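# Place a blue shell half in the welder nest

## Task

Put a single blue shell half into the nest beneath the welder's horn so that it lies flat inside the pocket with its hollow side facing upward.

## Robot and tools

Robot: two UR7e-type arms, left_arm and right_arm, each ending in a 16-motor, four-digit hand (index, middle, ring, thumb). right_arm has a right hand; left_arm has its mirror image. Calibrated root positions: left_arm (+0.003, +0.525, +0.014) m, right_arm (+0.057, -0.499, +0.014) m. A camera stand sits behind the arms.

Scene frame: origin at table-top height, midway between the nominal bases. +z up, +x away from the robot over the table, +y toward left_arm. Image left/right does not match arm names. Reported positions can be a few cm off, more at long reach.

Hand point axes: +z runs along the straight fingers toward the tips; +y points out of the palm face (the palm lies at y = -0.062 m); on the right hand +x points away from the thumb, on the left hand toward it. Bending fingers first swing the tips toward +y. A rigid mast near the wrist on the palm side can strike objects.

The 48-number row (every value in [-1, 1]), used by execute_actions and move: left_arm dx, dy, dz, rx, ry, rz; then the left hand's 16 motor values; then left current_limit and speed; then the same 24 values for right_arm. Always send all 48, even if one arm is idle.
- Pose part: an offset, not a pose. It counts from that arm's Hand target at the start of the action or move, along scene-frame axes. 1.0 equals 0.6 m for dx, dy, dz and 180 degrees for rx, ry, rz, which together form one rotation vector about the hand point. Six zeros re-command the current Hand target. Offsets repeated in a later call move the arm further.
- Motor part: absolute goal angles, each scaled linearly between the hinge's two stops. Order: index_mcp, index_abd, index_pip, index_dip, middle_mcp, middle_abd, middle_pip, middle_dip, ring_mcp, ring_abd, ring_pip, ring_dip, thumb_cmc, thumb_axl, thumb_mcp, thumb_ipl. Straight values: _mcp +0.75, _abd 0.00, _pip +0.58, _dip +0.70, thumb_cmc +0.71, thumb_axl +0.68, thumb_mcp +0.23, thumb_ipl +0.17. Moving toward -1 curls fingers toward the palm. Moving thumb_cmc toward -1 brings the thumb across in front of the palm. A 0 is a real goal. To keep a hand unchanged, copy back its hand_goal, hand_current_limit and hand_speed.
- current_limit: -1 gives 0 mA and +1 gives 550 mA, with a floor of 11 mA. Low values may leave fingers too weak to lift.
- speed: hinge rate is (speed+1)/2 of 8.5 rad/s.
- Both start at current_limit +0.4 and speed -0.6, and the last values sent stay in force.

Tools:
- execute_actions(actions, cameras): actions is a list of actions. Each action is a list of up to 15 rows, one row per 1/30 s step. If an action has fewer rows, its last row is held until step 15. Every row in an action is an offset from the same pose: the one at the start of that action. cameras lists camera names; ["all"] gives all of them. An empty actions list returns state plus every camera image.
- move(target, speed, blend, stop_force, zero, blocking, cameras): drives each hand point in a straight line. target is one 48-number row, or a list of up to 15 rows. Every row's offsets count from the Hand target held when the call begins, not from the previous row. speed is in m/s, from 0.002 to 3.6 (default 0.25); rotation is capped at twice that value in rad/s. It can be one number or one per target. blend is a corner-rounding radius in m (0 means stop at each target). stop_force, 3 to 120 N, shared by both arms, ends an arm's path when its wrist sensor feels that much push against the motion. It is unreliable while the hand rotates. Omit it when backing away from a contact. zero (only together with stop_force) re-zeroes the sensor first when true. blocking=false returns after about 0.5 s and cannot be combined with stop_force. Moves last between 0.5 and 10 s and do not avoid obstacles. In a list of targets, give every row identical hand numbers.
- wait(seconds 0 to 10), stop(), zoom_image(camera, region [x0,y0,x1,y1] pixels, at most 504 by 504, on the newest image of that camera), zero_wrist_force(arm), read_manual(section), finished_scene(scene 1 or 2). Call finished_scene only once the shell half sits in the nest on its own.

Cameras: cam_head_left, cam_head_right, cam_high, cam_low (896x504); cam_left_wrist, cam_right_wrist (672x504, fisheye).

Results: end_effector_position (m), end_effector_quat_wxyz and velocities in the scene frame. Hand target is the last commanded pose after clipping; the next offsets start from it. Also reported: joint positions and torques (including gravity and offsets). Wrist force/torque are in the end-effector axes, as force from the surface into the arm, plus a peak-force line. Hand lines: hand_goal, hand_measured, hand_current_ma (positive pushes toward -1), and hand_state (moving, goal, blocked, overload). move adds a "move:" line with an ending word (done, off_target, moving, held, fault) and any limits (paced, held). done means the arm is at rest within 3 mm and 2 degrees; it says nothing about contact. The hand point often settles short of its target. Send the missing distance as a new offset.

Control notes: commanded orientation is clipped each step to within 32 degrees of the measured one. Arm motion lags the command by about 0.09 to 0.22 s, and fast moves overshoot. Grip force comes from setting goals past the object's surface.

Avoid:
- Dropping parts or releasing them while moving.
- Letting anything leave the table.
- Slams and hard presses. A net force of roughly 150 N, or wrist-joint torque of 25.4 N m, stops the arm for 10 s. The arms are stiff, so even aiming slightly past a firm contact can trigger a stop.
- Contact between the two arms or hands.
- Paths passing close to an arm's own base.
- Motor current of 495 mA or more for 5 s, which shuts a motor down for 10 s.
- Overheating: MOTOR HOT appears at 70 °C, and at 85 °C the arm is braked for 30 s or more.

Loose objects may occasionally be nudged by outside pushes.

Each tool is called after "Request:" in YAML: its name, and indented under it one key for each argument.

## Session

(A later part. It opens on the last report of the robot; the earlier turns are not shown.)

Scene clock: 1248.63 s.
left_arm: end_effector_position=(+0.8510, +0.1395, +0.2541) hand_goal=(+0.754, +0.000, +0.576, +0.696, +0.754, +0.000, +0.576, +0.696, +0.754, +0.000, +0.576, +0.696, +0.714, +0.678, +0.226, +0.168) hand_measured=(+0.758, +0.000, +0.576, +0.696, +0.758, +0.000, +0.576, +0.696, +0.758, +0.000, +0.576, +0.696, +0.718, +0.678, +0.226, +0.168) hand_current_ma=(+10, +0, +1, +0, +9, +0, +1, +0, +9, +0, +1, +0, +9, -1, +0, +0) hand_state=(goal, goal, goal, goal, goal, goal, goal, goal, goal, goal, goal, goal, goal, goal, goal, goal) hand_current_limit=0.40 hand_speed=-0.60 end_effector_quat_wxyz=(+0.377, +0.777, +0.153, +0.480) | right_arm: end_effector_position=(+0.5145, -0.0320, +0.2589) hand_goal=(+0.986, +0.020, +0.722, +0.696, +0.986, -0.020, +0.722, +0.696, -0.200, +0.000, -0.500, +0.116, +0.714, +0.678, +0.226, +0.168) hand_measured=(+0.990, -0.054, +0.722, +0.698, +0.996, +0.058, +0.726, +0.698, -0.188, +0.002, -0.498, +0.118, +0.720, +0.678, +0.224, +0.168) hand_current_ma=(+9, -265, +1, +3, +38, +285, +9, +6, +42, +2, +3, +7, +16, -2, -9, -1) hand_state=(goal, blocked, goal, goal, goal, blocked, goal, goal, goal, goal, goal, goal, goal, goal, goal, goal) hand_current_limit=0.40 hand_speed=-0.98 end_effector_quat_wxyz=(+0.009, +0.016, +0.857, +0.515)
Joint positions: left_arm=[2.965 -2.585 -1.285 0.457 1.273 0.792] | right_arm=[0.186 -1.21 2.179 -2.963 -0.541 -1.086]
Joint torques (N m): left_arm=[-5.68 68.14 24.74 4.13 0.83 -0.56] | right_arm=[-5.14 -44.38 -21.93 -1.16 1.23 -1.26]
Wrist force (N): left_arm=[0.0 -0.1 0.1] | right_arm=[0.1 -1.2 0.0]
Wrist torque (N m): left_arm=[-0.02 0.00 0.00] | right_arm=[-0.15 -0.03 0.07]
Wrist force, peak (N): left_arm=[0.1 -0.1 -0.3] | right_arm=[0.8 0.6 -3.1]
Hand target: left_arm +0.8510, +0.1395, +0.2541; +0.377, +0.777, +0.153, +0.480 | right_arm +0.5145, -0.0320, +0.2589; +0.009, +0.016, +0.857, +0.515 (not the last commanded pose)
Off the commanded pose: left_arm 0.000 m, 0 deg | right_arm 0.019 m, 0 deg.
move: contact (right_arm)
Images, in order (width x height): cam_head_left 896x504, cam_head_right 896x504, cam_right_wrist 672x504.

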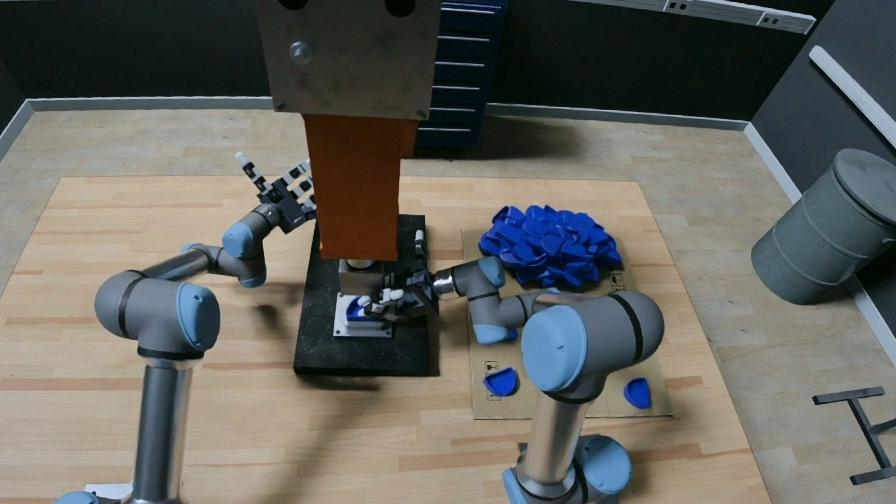

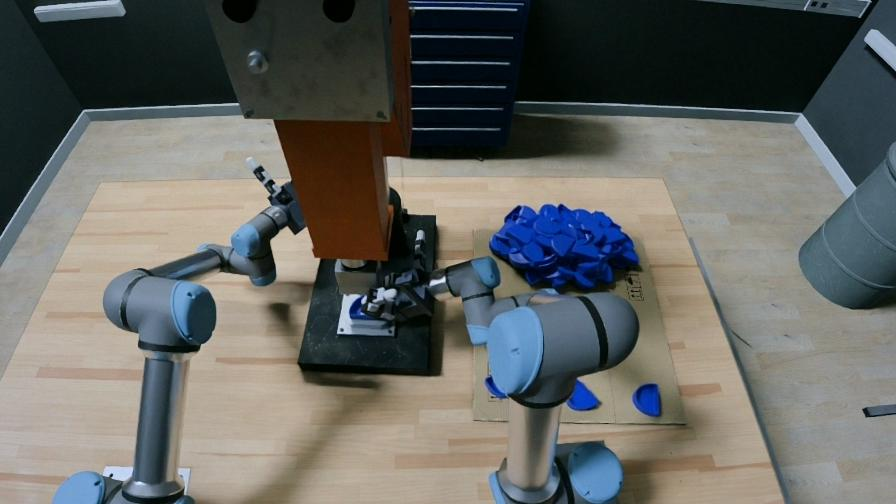

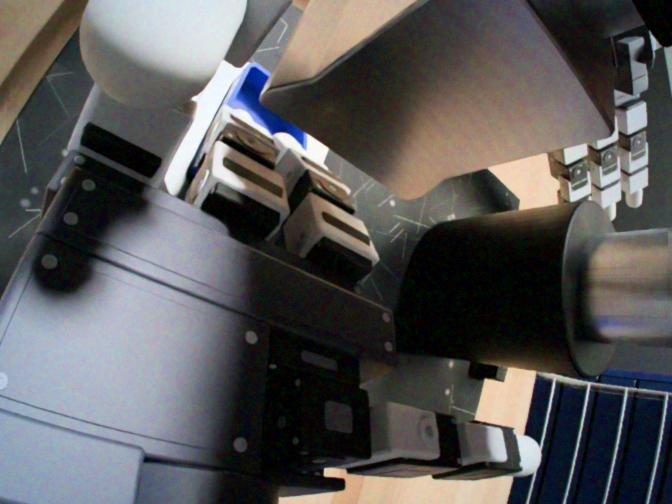

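Request:
move:
  target: [0,0,0,0,0,0,0.754,0,0.576,0.696,0.754,0,0.576,0.696,0.754,0,0.576,0.696,0.714,0.678,0.226,0.168,0.4,-0.6, 0,0.005,0.001,0,0,0,0.986,0.02,0.7226,0.696,0.986,-0.02,0.7226,0.696,-0.2,0,-0.5,0.116,0.714,0.678,0.226,0.168,0.4,-0.98]
  speed: 0.02

Request:
move:
  target: [0,0,0,0,0,0,0.754,0,0.576,0.696,0.754,0,0.576,0.696,0.754,0,0.576,0.696,0.714,0.678,0.226,0.168,0.4,-0.6, 0,0,-0.03,0,0,0,0.986,0.02,0.7226,0.696,0.986,-0.02,0.7226,0.696,-0.2,0,-0.5,0.116,0.714,0.678,0.226,0.168,0.4,-0.98]
  speed: 0.012
  stop_force: 3
  cameras: ["cam_right_wrist","cam_head_left","cam_head_right"]

Request:
zoom_image:
  camera: "cam_head_left"
  region: [330, 285, 400, 345]

Request:
zoom_image:
  camera: "cam_head_right"
  region: [335, 285, 405, 345]

Scene clock: 1274.80 s.
left_arm: end_effector_position=(+0.8510, +0.1395, +0.2541) hand_goal=(+0.754, +0.000, +0.576, +0.696, +0.754, +0.000, +0.576, +0.696, +0.754, +0.000, +0.576, +0.696, +0.714, +0.678, +0.226, +0.168) hand_measured=(+0.758, +0.000, +0.576, +0.696, +0.758, +0.000, +0.576, +0.696, +0.758, +0.000, +0.576, +0.696, +0.718, +0.678, +0.226, +0.168) hand_current_ma=(+10, +0, +1, +0, +9, +0, +1, +0, +9, +0, +1, +0, +9, -1, +0, +0) hand_state=(goal, goal, goal, goal, goal, goal, goal, goal, goal, goal, goal, goal, goal, goal, goal, goal) hand_current_limit=0.40 hand_speed=-0.60 end_effector_quat_wxyz=(+0.377, +0.777, +0.153, +0.480) | right_arm: end_effector_position=(+0.5145, -0.0291, +0.2594) hand_goal=(+0.986, +0.020, +0.722, +0.696, +0.986, -0.020, +0.722, +0.696, -0.200, +0.000, -0.500, +0.116, +0.714, +0.678, +0.226, +0.168) hand_measured=(+0.994, -0.054, +0.726, +0.698, +0.998, +0.054, +0.732, +0.698, -0.188, +0.002, -0.498, +0.118, +0.720, +0.678, +0.224, +0.168) hand_current_ma=(+28, -265, +9, +3, +47, +268, +33, +7, +42, +2, +3, +7, +16, -2, -9, -1) hand_state=(goal, blocked, goal, goal, goal, blocked, goal, goal, goal, goal, goal, goal, goal, goal, goal, goal) hand_current_limit=0.40 hand_speed=-0.98 end_effector_quat_wxyz=(+0.009, +0.016, +0.857, +0.515)
Joint positions: left_arm=[2.965 -2.585 -1.285 0.457 1.273 0.792] | right_arm=[0.193 -1.207 2.174 -2.971 -0.544 -1.075]
Joint torques (N m): left_arm=[-5.83 68.02 24.48 4.22 0.84 -0.4] | right_arm=[11.52 -15.62 -21.48 -4.46 -0.23 2.59]
Wrist force (N): left_arm=[-0.1 -0.1 0.0] | right_arm=[1.8 -0.1 -4.4]
Wrist torque (N m): left_arm=[-0.03 0.01 0.00] | right_arm=[0.32 0.11 0.18]
Wrist force, peak (N): left_arm=[0.0 -0.4 -0.1] | right_arm=[1.8 -0.1 -4.4]
Hand target: left_arm +0.8510, +0.1395, +0.2541; +0.377, +0.777, +0.153, +0.480 | right_arm +0.5145, -0.0290, +0.2595; +0.009, +0.016, +0.857, +0.515
Off the commanded pose: left_arm 0.000 m, 0 deg | right_arm 0.000 m, 0 deg.
move: done

Scene clock: 1276.10 s.
left_arm: end_effector_position=(+0.8510, +0.1395, +0.2541) hand_goal=(+0.754, +0.000, +0.576, +0.696, +0.754, +0.000, +0.576, +0.696, +0.754, +0.000, +0.576, +0.696, +0.714, +0.678, +0.226, +0.168) hand_measured=(+0.758, +0.000, +0.576, +0.696, +0.758, +0.000, +0.576, +0.696, +0.758, +0.000, +0.576, +0.696, +0.718, +0.678, +0.226, +0.168) hand_current_ma=(+10, +0, +1, +0, +9, +0, +1, +0, +9, +0, +1, +0, +9, -1, +0, +0) hand_state=(goal, goal, goal, goal, goal, goal, goal, goal, goal, goal, goal, goal, goal, goal, goal, goal) hand_current_limit=0.40 hand_speed=-0.60 end_effector_quat_wxyz=(+0.377, +0.777, +0.153, +0.480) | right_arm: end_effector_position=(+0.5146, -0.0290, +0.2589) hand_goal=(+0.986, +0.020, +0.722, +0.696, +0.986, -0.020, +0.722, +0.696, -0.200, +0.000, -0.500, +0.116, +0.714, +0.678, +0.226, +0.168) hand_measured=(+0.990, -0.054, +0.726, +0.698, +0.996, +0.054, +0.732, +0.700, -0.188, +0.002, -0.498, +0.118, +0.720, +0.678, +0.224, +0.168) hand_current_ma=(+15, -265, +10, +3, +39, +261, +34, +12, +42, +2, +3, +7, +16, -2, -9, -1) hand_state=(goal, blocked, goal, goal, goal, blocked, goal, goal, goal, goal, goal, goal, goal, goal, goal, goal) hand_current_limit=0.40 hand_speed=-0.98 end_effector_quat_wxyz=(+0.009, +0.016, +0.857, +0.515)
Joint positions: left_arm=[2.965 -2.585 -1.285 0.457 1.273 0.792] | right_arm=[0.193 -1.205 2.174 -2.973 -0.544 -1.075]
Joint torques (N m): left_arm=[-5.38 68.94 24.34 4.28 0.97 -0.54] | right_arm=[7.84 -43.72 -22.11 -1.06 0.14 1.69]
Wrist force (N): left_arm=[-0.1 -0.1 -0.1] | right_arm=[1.5 0.5 -2.6]
Wrist torque (N m): left_arm=[-0.01 0.01 -0.01] | right_arm=[0.13 0.09 0.18]
Wrist force, peak (N): left_arm=[0.0 -0.3 -0.1] | right_arm=[2.0 3.3 -7.1]
Hand target: left_arm +0.8510, +0.1395, +0.2541; +0.377, +0.777, +0.153, +0.480 | right_arm +0.5146, -0.0290, +0.2589; +0.009, +0.016, +0.857, +0.515 (not the last commanded pose)
Off the commanded pose: left_arm 0.000 m, 0 deg | right_arm 0.017 m, 0 deg.
move: contact (right_arm)
Images, in order (width x height): cam_head_left 896x504, cam_head_right 896x504, cam_right_wrist 672x504.

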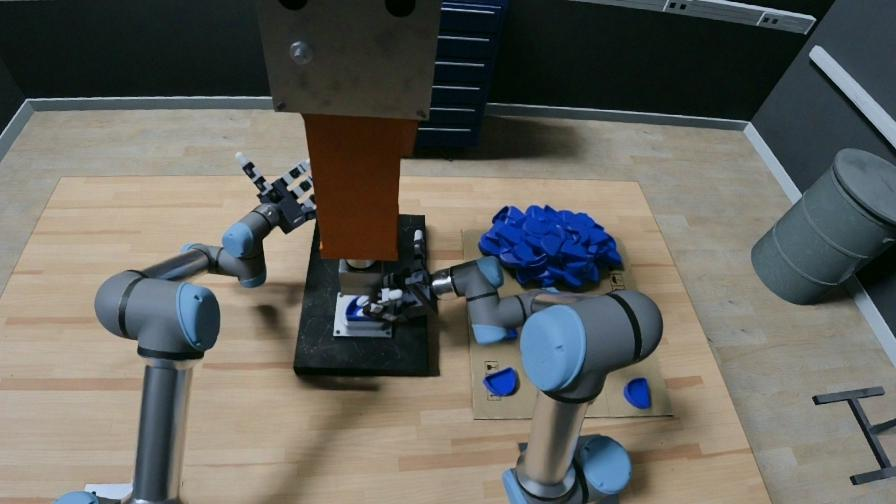

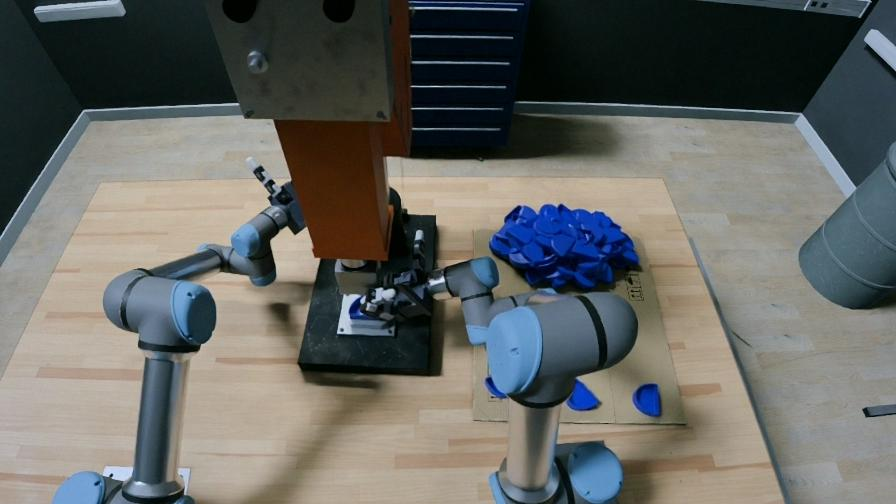

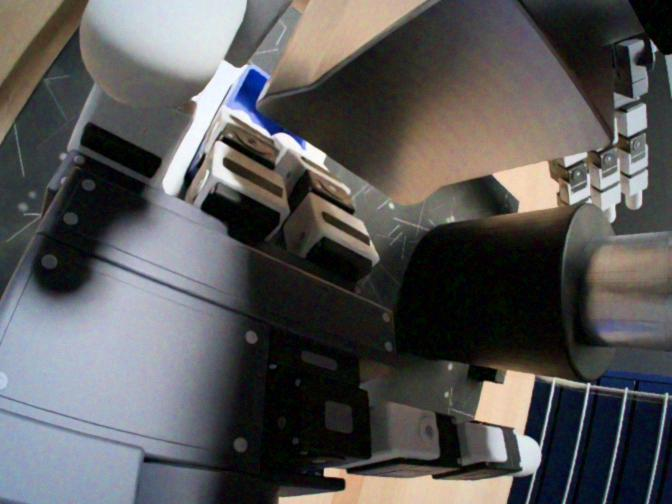

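Scaled by 7.200 from the camera's 896x504 image, which has a finer 1280x720 frame.

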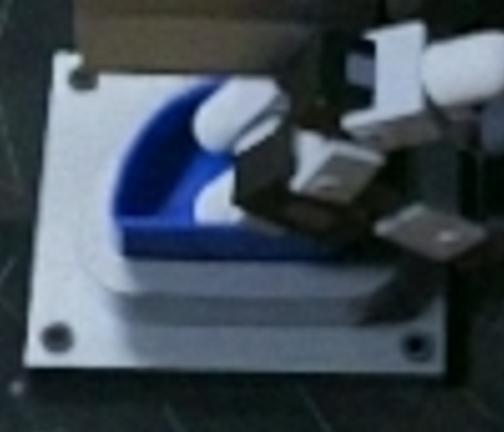

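Scaled by 7.200 from the camera's 896x504 image, which has a finer 1280x720 frame.

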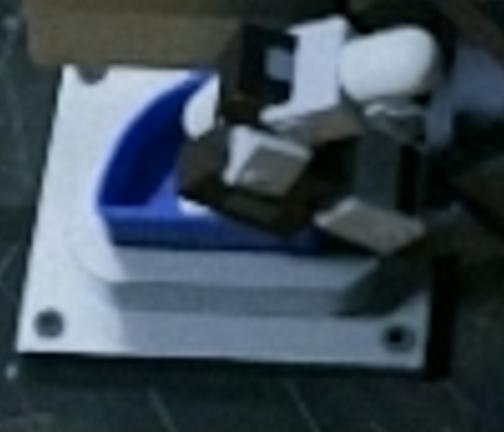

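Request:
move:
  target: [0,0,0,0,0,0,0.754,0,0.576,0.696,0.754,0,0.576,0.696,0.754,0,0.576,0.696,0.714,0.678,0.226,0.168,0.4,-0.6, -0.0013,-0.005,0.001,0,0,-0.0083,0.986,0.02,0.7226,0.696,0.986,-0.02,0.7226,0.696,-0.2,0,-0.5,0.116,0.714,0.678,0.226,0.168,0.4,-0.98]
  speed: 0.02

Request:
move:
  target: [0,0,0,0,0,0,0.754,0,0.576,0.696,0.754,0,0.576,0.696,0.754,0,0.576,0.696,0.714,0.678,0.226,0.168,0.4,-0.6, 0,0,-0.03,0,0,0,0.986,0.02,0.7226,0.696,0.986,-0.02,0.7226,0.696,-0.2,0,-0.5,0.116,0.714,0.678,0.226,0.168,0.4,-0.98]
  speed: 0.012
  stop_force: 3
  cameras: ["cam_right_wrist","cam_head_left","cam_head_right"]

Request:
zoom_image:
  camera: "cam_head_left"
  region: [330, 285, 400, 345]

Request:
zoom_image:
  camera: "cam_head_right"
  region: [335, 285, 405, 345]

Request:
zoom_image:
  camera: "cam_right_wrist"
  region: [180, 40, 340, 200]

Scene clock: 1296.93 s.
left_arm: end_effector_position=(+0.8510, +0.1395, +0.2541) hand_goal=(+0.754, +0.000, +0.576, +0.696, +0.754, +0.000, +0.576, +0.696, +0.754, +0.000, +0.576, +0.696, +0.714, +0.678, +0.226, +0.168) hand_measured=(+0.758, +0.000, +0.576, +0.696, +0.758, +0.000, +0.576, +0.696, +0.758, +0.000, +0.576, +0.696, +0.718, +0.678, +0.226, +0.168) hand_current_ma=(+10, +0, +1, +0, +9, +0, +1, +0, +9, +0, +1, +0, +9, -1, +0, +0) hand_state=(goal, goal, goal, goal, goal, goal, goal, goal, goal, goal, goal, goal, goal, goal, goal, goal) hand_current_limit=0.40 hand_speed=-0.60 end_effector_quat_wxyz=(+0.377, +0.777, +0.153, +0.480) | right_arm: end_effector_position=(+0.5138, -0.0320, +0.2595) hand_goal=(+0.986, +0.020, +0.722, +0.696, +0.986, -0.020, +0.722, +0.696, -0.200, +0.000, -0.500, +0.116, +0.714, +0.678, +0.226, +0.168) hand_measured=(+0.988, -0.054, +0.722, +0.696, +0.998, +0.054, +0.728, +0.700, -0.188, +0.002, -0.498, +0.118, +0.720, +0.678, +0.224, +0.168) hand_current_ma=(+3, -265, -2, +2, +39, +261, +19, +12, +42, +2, +3, +7, +16, -2, -9, -1) hand_state=(goal, blocked, goal, goal, goal, blocked, goal, goal, goal, goal, goal, goal, goal, goal, goal, goal) hand_current_limit=0.40 hand_speed=-0.98 end_effector_quat_wxyz=(+0.016, +0.027, +0.857, +0.515)
Joint positions: left_arm=[2.965 -2.585 -1.285 0.457 1.273 0.792] | right_arm=[0.191 -1.208 2.191 -3.023 -0.555 -1.032]
Joint torques (N m): left_arm=[-5.7 68.7 24.66 4.21 0.94 -0.62] | right_arm=[-10.07 -44.08 -6.14 -4.53 0.03 2.63]
Wrist force (N): left_arm=[0.1 -0.1 0.0] | right_arm=[-0.8 -0.3 0.0]
Wrist torque (N m): left_arm=[-0.01 -0.01 0.01] | right_arm=[-0.19 -0.06 -0.13]
Wrist force, peak (N): left_arm=[0.1 -0.4 0.0] | right_arm=[1.5 0.5 -2.8]
Hand target: left_arm +0.8510, +0.1395, +0.2541; +0.377, +0.777, +0.153, +0.480 | right_arm +0.5138, -0.0320, +0.2595; +0.016, +0.027, +0.857, +0.515
Off the commanded pose: left_arm 0.000 m, 0 deg | right_arm 0.000 m, 0 deg.
move: done

Scene clock: 1298.27 s.
left_arm: end_effector_position=(+0.8510, +0.1395, +0.2541) hand_goal=(+0.754, +0.000, +0.576, +0.696, +0.754, +0.000, +0.576, +0.696, +0.754, +0.000, +0.576, +0.696, +0.714, +0.678, +0.226, +0.168) hand_measured=(+0.758, +0.000, +0.576, +0.696, +0.758, +0.000, +0.576, +0.696, +0.758, +0.000, +0.576, +0.696, +0.718, +0.678, +0.226, +0.168) hand_current_ma=(+10, +0, +1, +0, +9, +0, +1, +0, +9, +0, +1, +0, +9, -1, +0, +0) hand_state=(goal, goal, goal, goal, goal, goal, goal, goal, goal, goal, goal, goal, goal, goal, goal, goal) hand_current_limit=0.40 hand_speed=-0.60 end_effector_quat_wxyz=(+0.377, +0.777, +0.153, +0.480) | right_arm: end_effector_position=(+0.5138, -0.0320, +0.2583) hand_goal=(+0.986, +0.020, +0.722, +0.696, +0.986, -0.020, +0.722, +0.696, -0.200, +0.000, -0.500, +0.116, +0.714, +0.678, +0.226, +0.168) hand_measured=(+0.980, -0.054, +0.718, +0.696, +0.992, +0.054, +0.728, +0.700, -0.188, +0.002, -0.498, +0.118, +0.720, +0.678, +0.224, +0.168) hand_current_ma=(-19, -265, -11, +1, +16, +261, +17, +12, +42, +2, +3, +7, +17, -2, -9, -1) hand_state=(goal, blocked, goal, goal, goal, blocked, goal, goal, goal, goal, goal, goal, goal, goal, goal, goal) hand_current_limit=0.40 hand_speed=-0.98 end_effector_quat_wxyz=(+0.016, +0.027, +0.857, +0.515)
Joint positions: left_arm=[2.965 -2.585 -1.285 0.457 1.273 0.792] | right_arm=[0.191 -1.205 2.192 -3.028 -0.555 -1.032]
Joint torques (N m): left_arm=[-6.47 68.69 24.94 4.29 0.87 -0.5] | right_arm=[-2.28 -43.68 -20.44 -0.74 0.39 1.99]
Wrist force (N): left_arm=[-0.1 0.0 -0.1] | right_arm=[-1.1 0.1 -0.3]
Wrist torque (N m): left_arm=[0.00 0.01 -0.01] | right_arm=[-0.14 -0.07 -0.16]
Wrist force, peak (N): left_arm=[0.1 -0.3 -0.1] | right_arm=[-1.9 2.4 -2.9]
Hand target: left_arm +0.8510, +0.1395, +0.2541; +0.377, +0.777, +0.153, +0.480 | right_arm +0.5138, -0.0320, +0.2583; +0.016, +0.027, +0.857, +0.515 (not the last commanded pose)
Off the commanded pose: left_arm 0.000 m, 0 deg | right_arm 0.017 m, 0 deg.
move: contact (right_arm)
Images, in order (width x height): cam_head_left 896x504, cam_head_right 896x504, cam_right_wrist 672x504.

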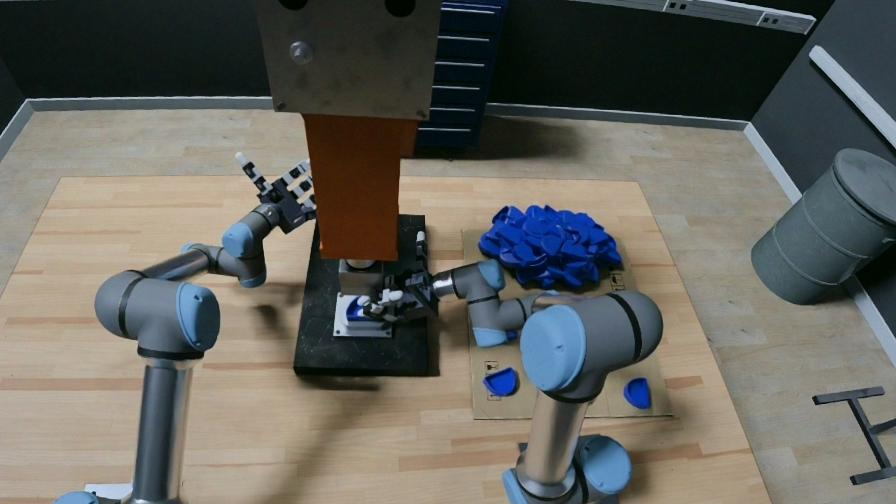

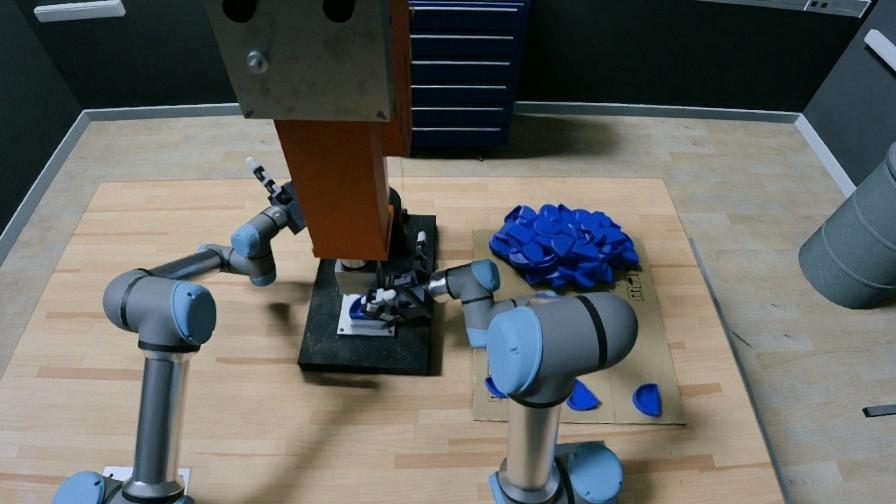

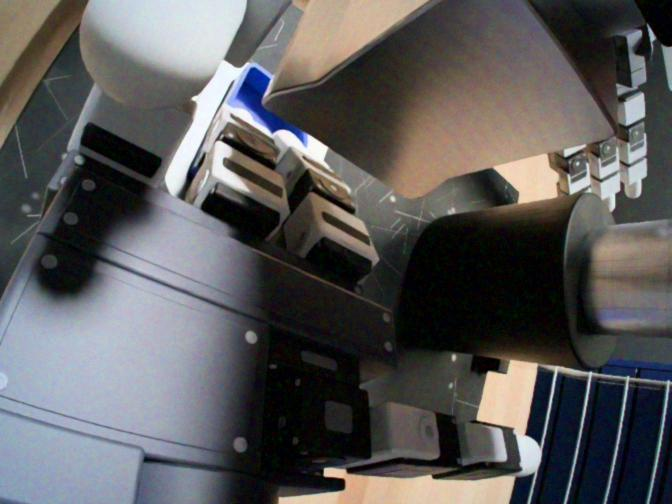

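Scaled by 7.200 from the camera's 896x504 image, which has a finer 1280x720 frame.

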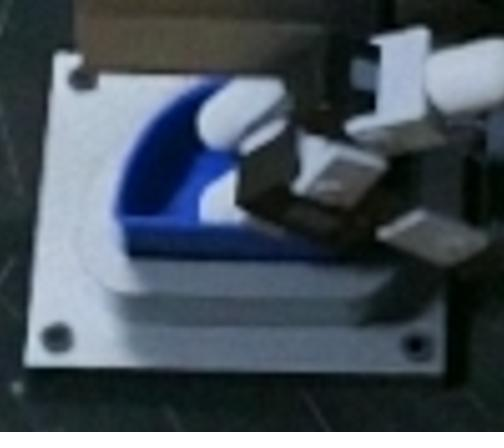

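Scaled by 7.200 from the camera's 896x504 image, which has a finer 1280x720 frame.

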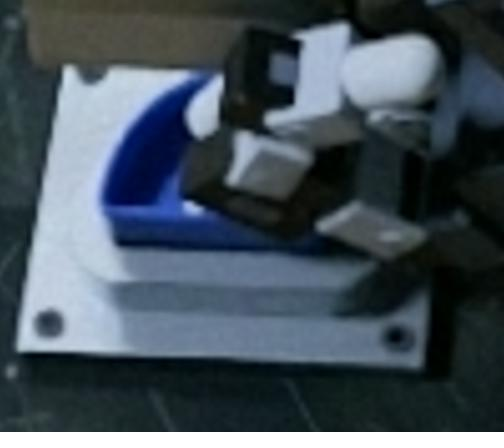

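Scaled by 3.150 from the camera's 672x504 image, which has a finer 960x720 frame.

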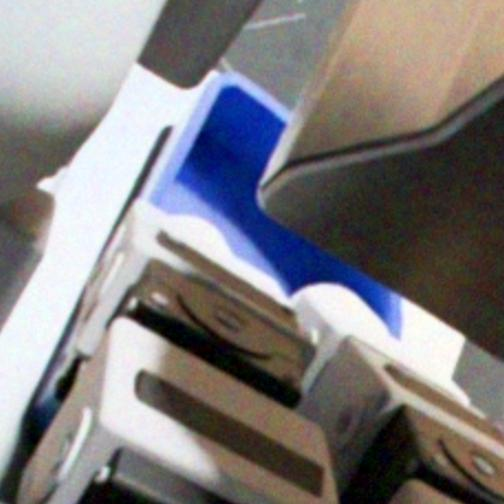

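Request:
zoom_image:
  camera: "cam_right_wrist"
  region: [205, 55, 265, 115]

Request:
zoom_image:
  camera: "cam_right_wrist"
  region: [170, 100, 240, 200]

Request:
zoom_image:
  camera: "cam_right_wrist"
  region: [280, 110, 360, 190]

Scaled by 8.400 from the camera's 672x504 image, which has a finer 960x720 frame.

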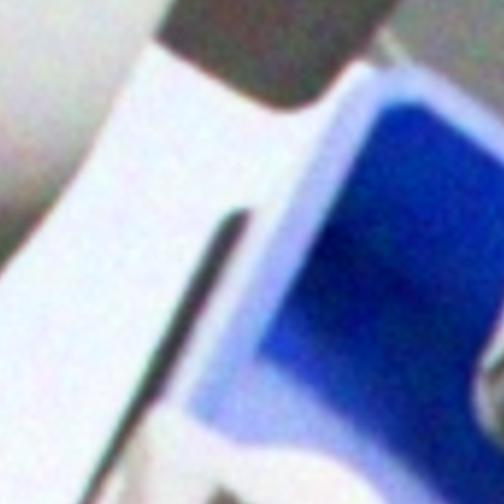

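Scaled by 5.040 from the camera's 672x504 image, which has a finer 960x720 frame.

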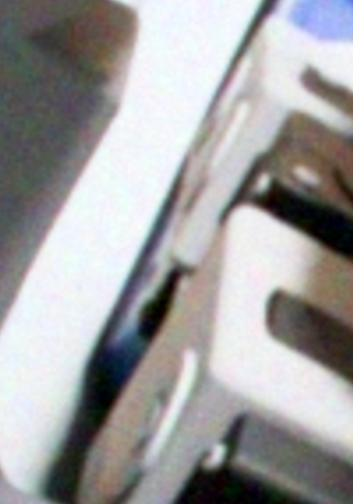

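Scaled by 6.300 from the camera's 672x504 image, which has a finer 960x720 frame.

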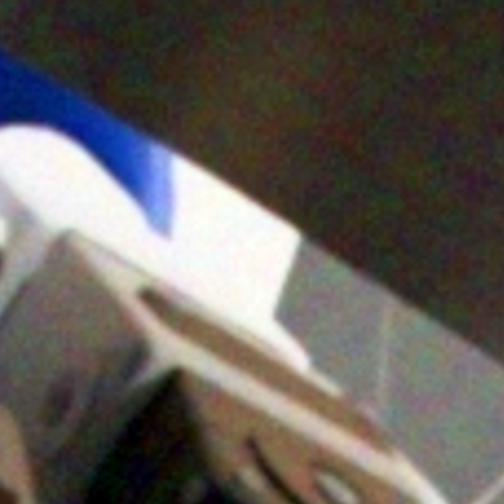

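Request:
move:
  target: [0,0,0,0,0,0,0.754,0,0.576,0.696,0.754,0,0.576,0.696,0.754,0,0.576,0.696,0.714,0.678,0.226,0.168,0.4,-0.6, 0.0018,-0.001,0,0,0,0,0.986,0.02,0.7226,0.696,0.986,-0.02,0.7226,0.696,-0.2,0,-0.5,0.116,0.714,0.678,0.226,0.168,0.4,-0.98]
  speed: 0.01

Request:
move:
  target: [0,0,0,0,0,0,0.754,0,0.576,0.696,0.754,0,0.576,0.696,0.754,0,0.576,0.696,0.714,0.678,0.226,0.168,0.4,-0.6, 0,0,-0.02,0,0,0,0.986,0.02,0.7226,0.696,0.986,-0.02,0.7226,0.696,-0.2,0,-0.5,0.116,0.714,0.678,0.226,0.168,0.4,-0.98]
  speed: 0.01
  stop_force: 4
  cameras: ["cam_right_wrist","cam_head_left","cam_head_right"]

Request:
zoom_image:
  camera: "cam_head_left"
  region: [330, 285, 400, 345]

Request:
zoom_image:
  camera: "cam_right_wrist"
  region: [180, 40, 340, 200]

Scene clock: 1369.60 s.
left_arm: end_effector_position=(+0.8510, +0.1395, +0.2541) hand_goal=(+0.754, +0.000, +0.576, +0.696, +0.754, +0.000, +0.576, +0.696, +0.754, +0.000, +0.576, +0.696, +0.714, +0.678, +0.226, +0.168) hand_measured=(+0.758, +0.000, +0.576, +0.696, +0.758, +0.000, +0.576, +0.696, +0.758, +0.000, +0.576, +0.696, +0.718, +0.678, +0.226, +0.168) hand_current_ma=(+10, +0, +1, +0, +9, +0, +1, +0, +9, +0, +1, +0, +9, -1, +0, +0) hand_state=(goal, goal, goal, goal, goal, goal, goal, goal, goal, goal, goal, goal, goal, goal, goal, goal) hand_current_limit=0.40 hand_speed=-0.60 end_effector_quat_wxyz=(+0.377, +0.777, +0.153, +0.480) | right_arm: end_effector_position=(+0.5148, -0.0326, +0.2584) hand_goal=(+0.986, +0.020, +0.722, +0.696, +0.986, -0.020, +0.722, +0.696, -0.200, +0.000, -0.500, +0.116, +0.714, +0.678, +0.226, +0.168) hand_measured=(+0.986, -0.054, +0.718, +0.696, +0.992, +0.054, +0.728, +0.700, -0.188, +0.002, -0.498, +0.118, +0.720, +0.678, +0.224, +0.168) hand_current_ma=(+0, -265, -11, +1, +17, +261, +17, +12, +42, +2, +3, +7, +17, -2, -9, -1) hand_state=(goal, blocked, goal, goal, goal, blocked, goal, goal, goal, goal, goal, goal, goal, goal, goal, goal) hand_current_limit=0.40 hand_speed=-0.98 end_effector_quat_wxyz=(+0.016, +0.027, +0.857, +0.515)
Joint positions: left_arm=[2.965 -2.585 -1.285 0.457 1.273 0.792] | right_arm=[0.19 -1.205 2.191 -3.024 -0.554 -1.035]
Joint torques (N m): left_arm=[-6.08 68.78 25.13 4.36 1.06 -0.55] | right_arm=[-9.93 -17.02 -22.17 -1.03 2.71 -2.77]
Wrist force (N): left_arm=[0.0 -0.1 0.0] | right_arm=[-0.2 -0.7 -0.2]
Wrist torque (N m): left_arm=[-0.02 0.01 0.00] | right_arm=[-0.17 -0.04 0.03]
Wrist force, peak (N): left_arm=[-0.1 -0.3 0.0] | right_arm=[-1.3 0.1 -0.3]
Hand target: left_arm +0.8510, +0.1395, +0.2541; +0.377, +0.777, +0.153, +0.480 | right_arm +0.5148, -0.0326, +0.2583; +0.016, +0.027, +0.857, +0.515
Off the commanded pose: left_arm 0.000 m, 0 deg | right_arm 0.000 m, 0 deg.
move: done

Scene clock: 1371.07 s.
left_arm: end_effector_position=(+0.8510, +0.1395, +0.2541) hand_goal=(+0.754, +0.000, +0.576, +0.696, +0.754, +0.000, +0.576, +0.696, +0.754, +0.000, +0.576, +0.696, +0.714, +0.678, +0.226, +0.168) hand_measured=(+0.758, +0.000, +0.576, +0.696, +0.758, +0.000, +0.576, +0.696, +0.758, +0.000, +0.576, +0.696, +0.718, +0.678, +0.226, +0.168) hand_current_ma=(+10, +0, +1, +0, +9, +0, +1, +0, +9, +0, +1, +0, +9, -1, +0, +0) hand_state=(goal, goal, goal, goal, goal, goal, goal, goal, goal, goal, goal, goal, goal, goal, goal, goal) hand_current_limit=0.40 hand_speed=-0.60 end_effector_quat_wxyz=(+0.377, +0.777, +0.153, +0.480) | right_arm: end_effector_position=(+0.5149, -0.0326, +0.2561) hand_goal=(+0.986, +0.020, +0.722, +0.696, +0.986, -0.020, +0.722, +0.696, -0.200, +0.000, -0.500, +0.116, +0.714, +0.678, +0.226, +0.168) hand_measured=(+0.986, -0.054, +0.720, +0.696, +0.994, +0.054, +0.728, +0.698, -0.188, +0.002, -0.498, +0.118, +0.720, +0.678, +0.224, +0.168) hand_current_ma=(+0, -265, -7, +1, +26, +261, +16, +8, +42, +2, +3, +7, +17, -2, -9, -1) hand_state=(goal, blocked, goal, goal, goal, blocked, goal, goal, goal, goal, goal, goal, goal, goal, goal, goal) hand_current_limit=0.40 hand_speed=-0.98 end_effector_quat_wxyz=(+0.016, +0.027, +0.857, +0.515)
Joint positions: left_arm=[2.965 -2.585 -1.285 0.457 1.273 0.792] | right_arm=[0.19 -1.2 2.192 -3.03 -0.554 -1.035]
Joint torques (N m): left_arm=[-6.39 69.01 25.36 4.44 0.94 -0.63] | right_arm=[-7.85 -43.55 -21.66 -1.03 -0.03 -1.17]
Wrist force (N): left_arm=[0.2 0.0 -0.1] | right_arm=[1.3 -0.1 -1.3]
Wrist torque (N m): left_arm=[0.01 -0.02 0.01] | right_arm=[-0.04 0.11 0.20]
Wrist force, peak (N): left_arm=[0.0 -0.4 0.0] | right_arm=[1.9 2.6 -5.3]
Hand target: left_arm +0.8510, +0.1395, +0.2541; +0.377, +0.777, +0.153, +0.480 | right_arm +0.5149, -0.0326, +0.2561; +0.016, +0.027, +0.857, +0.515 (not the last commanded pose)
Off the commanded pose: left_arm 0.000 m, 0 deg | right_arm 0.010 m, 0 deg.
move: contact (right_arm)
Images, in order (width x height): cam_head_left 896x504, cam_head_right 896x504, cam_right_wrist 672x504.

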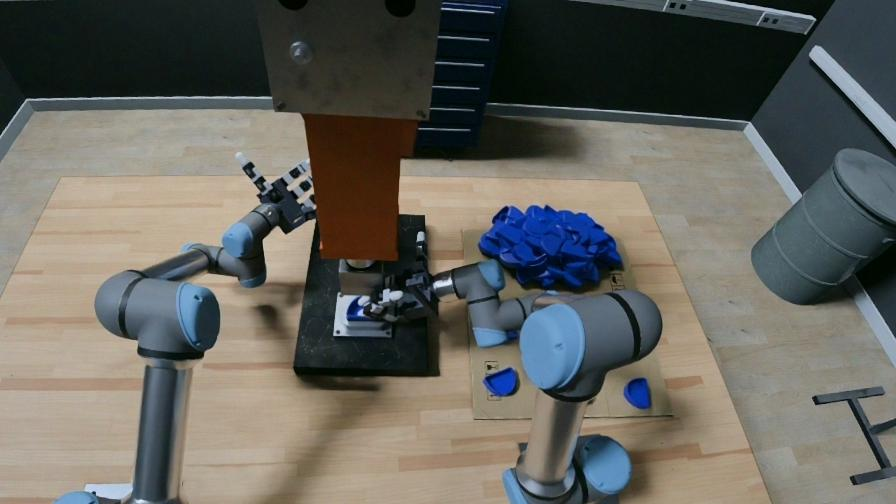

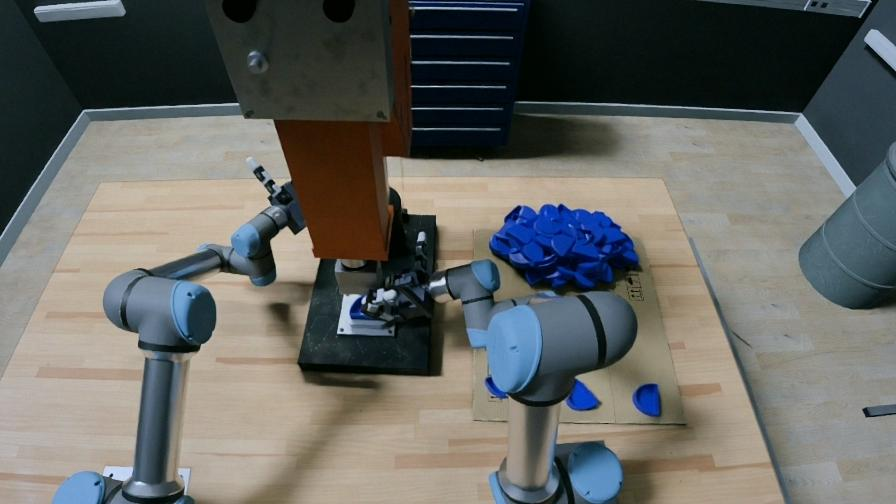

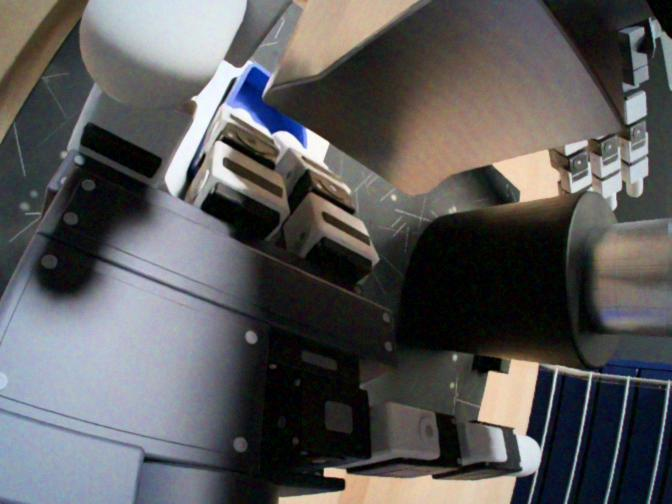

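Scaled by 7.200 from the camera's 896x504 image, which has a finer 1280x720 frame.

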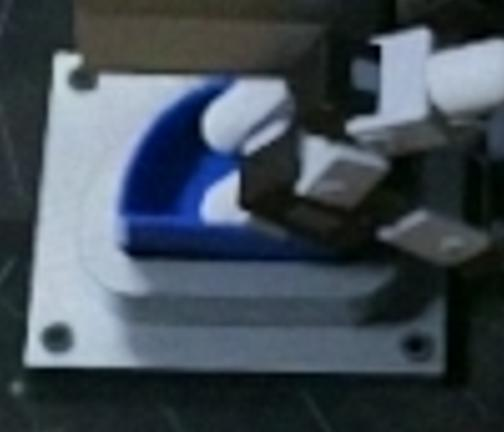

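Scaled by 3.150 from the camera's 672x504 image, which has a finer 960x720 frame.

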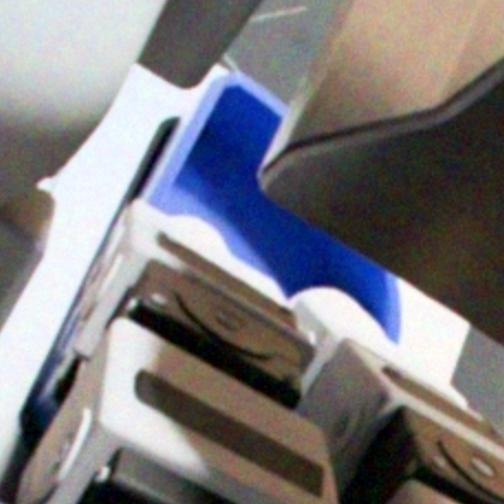

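Request:
move:
  target: [0,0,0,0,0,0,0.754,0,0.576,0.696,0.754,0,0.576,0.696,0.754,0,0.576,0.696,0.714,0.678,0.226,0.168,0.4,-0.6, -0.001,-0.002,0,0,0,0,0.986,0.02,0.7226,0.696,0.986,-0.02,0.7226,0.696,-0.2,0,-0.5,0.116,0.714,0.678,0.226,0.168,0.4,-0.98]
  speed: 0.01

Request:
move:
  target: [0,0,0,0,0,0,0.754,0,0.576,0.696,0.754,0,0.576,0.696,0.754,0,0.576,0.696,0.714,0.678,0.226,0.168,0.4,-0.6, 0,0,-0.02,0,0,0,0.986,0.02,0.7226,0.696,0.986,-0.02,0.7226,0.696,-0.2,0,-0.5,0.116,0.714,0.678,0.226,0.168,0.4,-0.98]
  speed: 0.01
  stop_force: 4
  cameras: ["cam_right_wrist","cam_head_left","cam_head_right"]

Request:
zoom_image:
  camera: "cam_head_left"
  region: [330, 285, 400, 345]

Request:
zoom_image:
  camera: "cam_right_wrist"
  region: [180, 40, 340, 200]

Scene clock: 1386.73 s.
left_arm: end_effector_position=(+0.8510, +0.1395, +0.2541) hand_goal=(+0.754, +0.000, +0.576, +0.696, +0.754, +0.000, +0.576, +0.696, +0.754, +0.000, +0.576, +0.696, +0.714, +0.678, +0.226, +0.168) hand_measured=(+0.758, +0.000, +0.576, +0.696, +0.758, +0.000, +0.576, +0.696, +0.758, +0.000, +0.576, +0.696, +0.718, +0.678, +0.226, +0.168) hand_current_ma=(+10, +0, +1, +0, +9, +0, +1, +0, +9, +0, +1, +0, +9, -1, +0, +0) hand_state=(goal, goal, goal, goal, goal, goal, goal, goal, goal, goal, goal, goal, goal, goal, goal, goal) hand_current_limit=0.40 hand_speed=-0.60 end_effector_quat_wxyz=(+0.377, +0.777, +0.153, +0.480) | right_arm: end_effector_position=(+0.5143, -0.0337, +0.2561) hand_goal=(+0.986, +0.020, +0.722, +0.696, +0.986, -0.020, +0.722, +0.696, -0.200, +0.000, -0.500, +0.116, +0.714, +0.678, +0.226, +0.168) hand_measured=(+0.984, -0.054, +0.720, +0.696, +0.994, +0.054, +0.726, +0.698, -0.188, +0.002, -0.498, +0.118, +0.720, +0.678, +0.224, +0.168) hand_current_ma=(-3, -265, -7, +0, +26, +261, +10, +5, +42, +2, +3, +7, +17, -2, -9, -1) hand_state=(goal, blocked, goal, goal, goal, blocked, goal, goal, goal, goal, goal, goal, goal, goal, goal, goal) hand_current_limit=0.40 hand_speed=-0.98 end_effector_quat_wxyz=(+0.016, +0.027, +0.857, +0.515)
Joint positions: left_arm=[2.965 -2.585 -1.285 0.457 1.273 0.792] | right_arm=[0.188 -1.202 2.195 -3.028 -0.553 -1.039]
Joint torques (N m): left_arm=[-6.48 69.59 25.65 4.42 0.99 -0.49] | right_arm=[-9.91 -43.88 -7.53 -1.13 2.95 -2.71]
Wrist force (N): left_arm=[-0.1 -0.1 0.0] | right_arm=[-1.4 -0.9 0.6]
Wrist torque (N m): left_arm=[-0.01 0.02 -0.02] | right_arm=[-0.25 -0.10 -0.14]
Wrist force, peak (N): left_arm=[0.2 -0.3 0.1] | right_arm=[1.5 0.1 -1.5]
Hand target: left_arm +0.8510, +0.1395, +0.2541; +0.377, +0.777, +0.153, +0.480 | right_arm +0.5143, -0.0338, +0.2561; +0.016, +0.027, +0.857, +0.515
Off the commanded pose: left_arm 0.000 m, 0 deg | right_arm 0.000 m, 0 deg.
move: done

Scene clock: 1388.10 s.
left_arm: end_effector_position=(+0.8510, +0.1395, +0.2541) hand_goal=(+0.754, +0.000, +0.576, +0.696, +0.754, +0.000, +0.576, +0.696, +0.754, +0.000, +0.576, +0.696, +0.714, +0.678, +0.226, +0.168) hand_measured=(+0.758, +0.000, +0.576, +0.696, +0.758, +0.000, +0.576, +0.696, +0.758, +0.000, +0.576, +0.696, +0.718, +0.678, +0.226, +0.168) hand_current_ma=(+10, +0, +1, +0, +9, +0, +1, +0, +9, +0, +1, +0, +9, -1, +0, +0) hand_state=(goal, goal, goal, goal, goal, goal, goal, goal, goal, goal, goal, goal, goal, goal, goal, goal) hand_current_limit=0.40 hand_speed=-0.60 end_effector_quat_wxyz=(+0.377, +0.777, +0.153, +0.480) | right_arm: end_effector_position=(+0.5142, -0.0338, +0.2548) hand_goal=(+0.986, +0.020, +0.722, +0.696, +0.986, -0.020, +0.722, +0.696, -0.200, +0.000, -0.500, +0.116, +0.714, +0.678, +0.226, +0.168) hand_measured=(+0.986, -0.054, +0.720, +0.696, +0.996, +0.054, +0.726, +0.698, -0.188, +0.002, -0.498, +0.118, +0.720, +0.678, +0.224, +0.168) hand_current_ma=(-2, -265, -6, +0, +32, +261, +10, +5, +42, +2, +3, +7, +17, -2, -9, -1) hand_state=(goal, blocked, goal, goal, goal, blocked, goal, goal, goal, goal, goal, goal, goal, goal, goal, goal) hand_current_limit=0.40 hand_speed=-0.98 end_effector_quat_wxyz=(+0.016, +0.026, +0.857, +0.515)
Joint positions: left_arm=[2.965 -2.585 -1.285 0.457 1.273 0.792] | right_arm=[0.187 -1.199 2.196 -3.032 -0.553 -1.039]
Joint torques (N m): left_arm=[-6.34 70.08 26.06 4.49 0.98 -0.66] | right_arm=[-6.61 -44.02 -22.2 -1 0.95 -1.4]
Wrist force (N): left_arm=[0.1 -0.1 -0.2] | right_arm=[0.3 -0.6 -1.0]
Wrist torque (N m): left_arm=[0.00 -0.02 0.01] | right_arm=[-0.08 0.03 0.06]
Wrist force, peak (N): left_arm=[-0.1 -0.3 -0.1] | right_arm=[0.8 1.4 -4.2]
Hand target: left_arm +0.8510, +0.1395, +0.2541; +0.377, +0.777, +0.153, +0.480 | right_arm +0.5142, -0.0338, +0.2548; +0.016, +0.026, +0.857, +0.515 (not the last commanded pose)
Off the commanded pose: left_arm 0.000 m, 0 deg | right_arm 0.011 m, 0 deg.
move: contact (right_arm)
Images, in order (width x height): cam_head_left 896x504, cam_head_right 896x504, cam_right_wrist 672x504.

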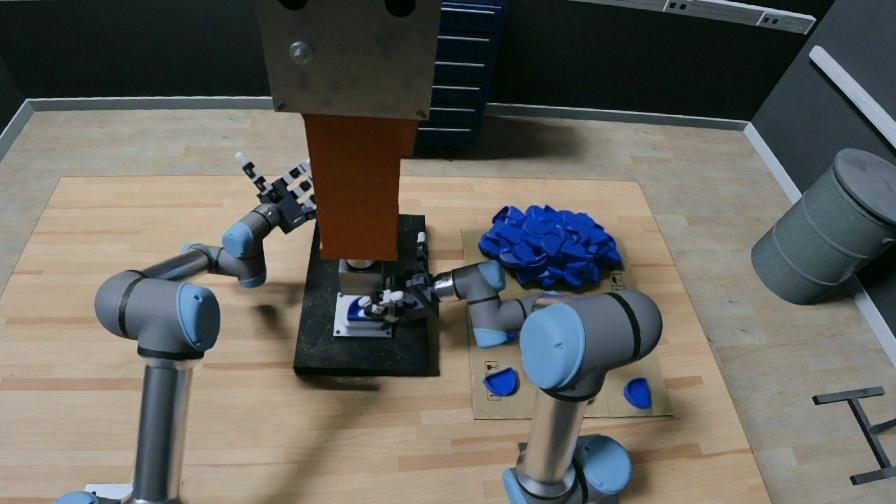

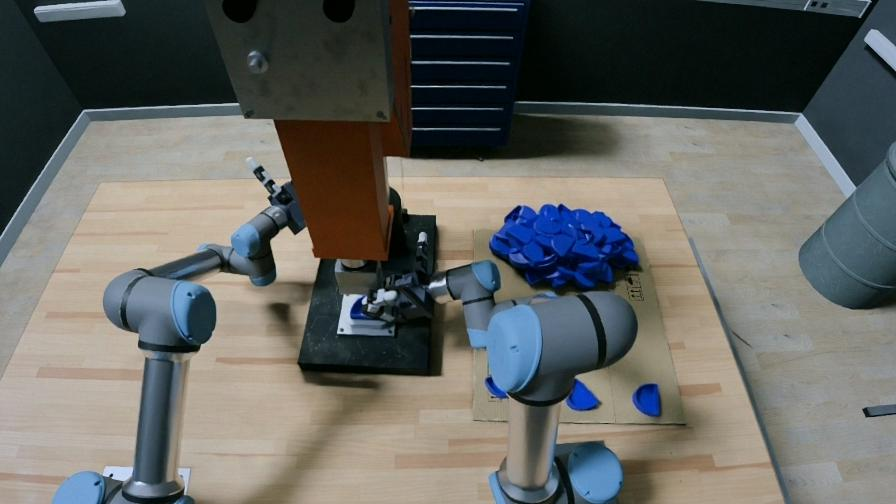

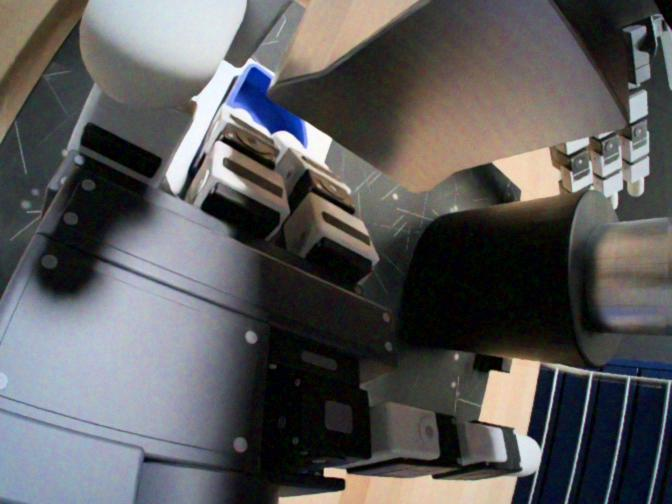

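Scaled by 7.200 from the camera's 896x504 image, which has a finer 1280x720 frame.

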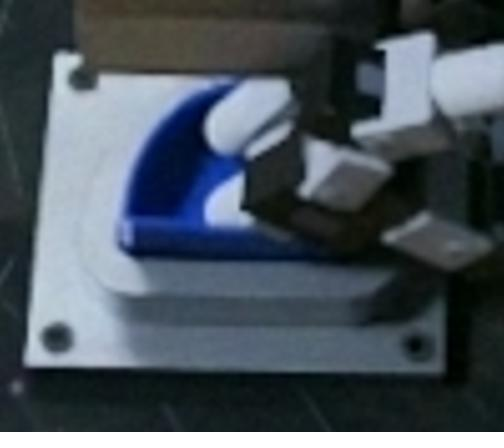

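Scaled by 3.150 from the camera's 672x504 image, which has a finer 960x720 frame.

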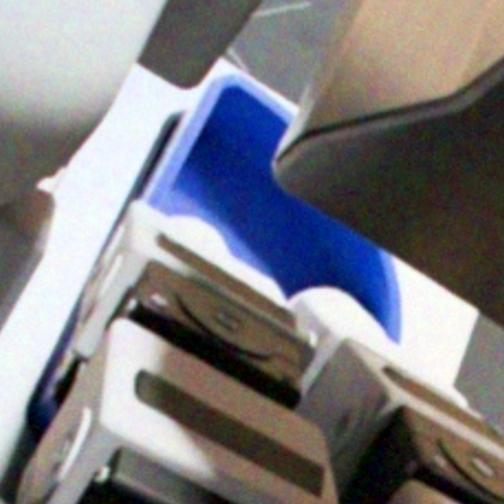

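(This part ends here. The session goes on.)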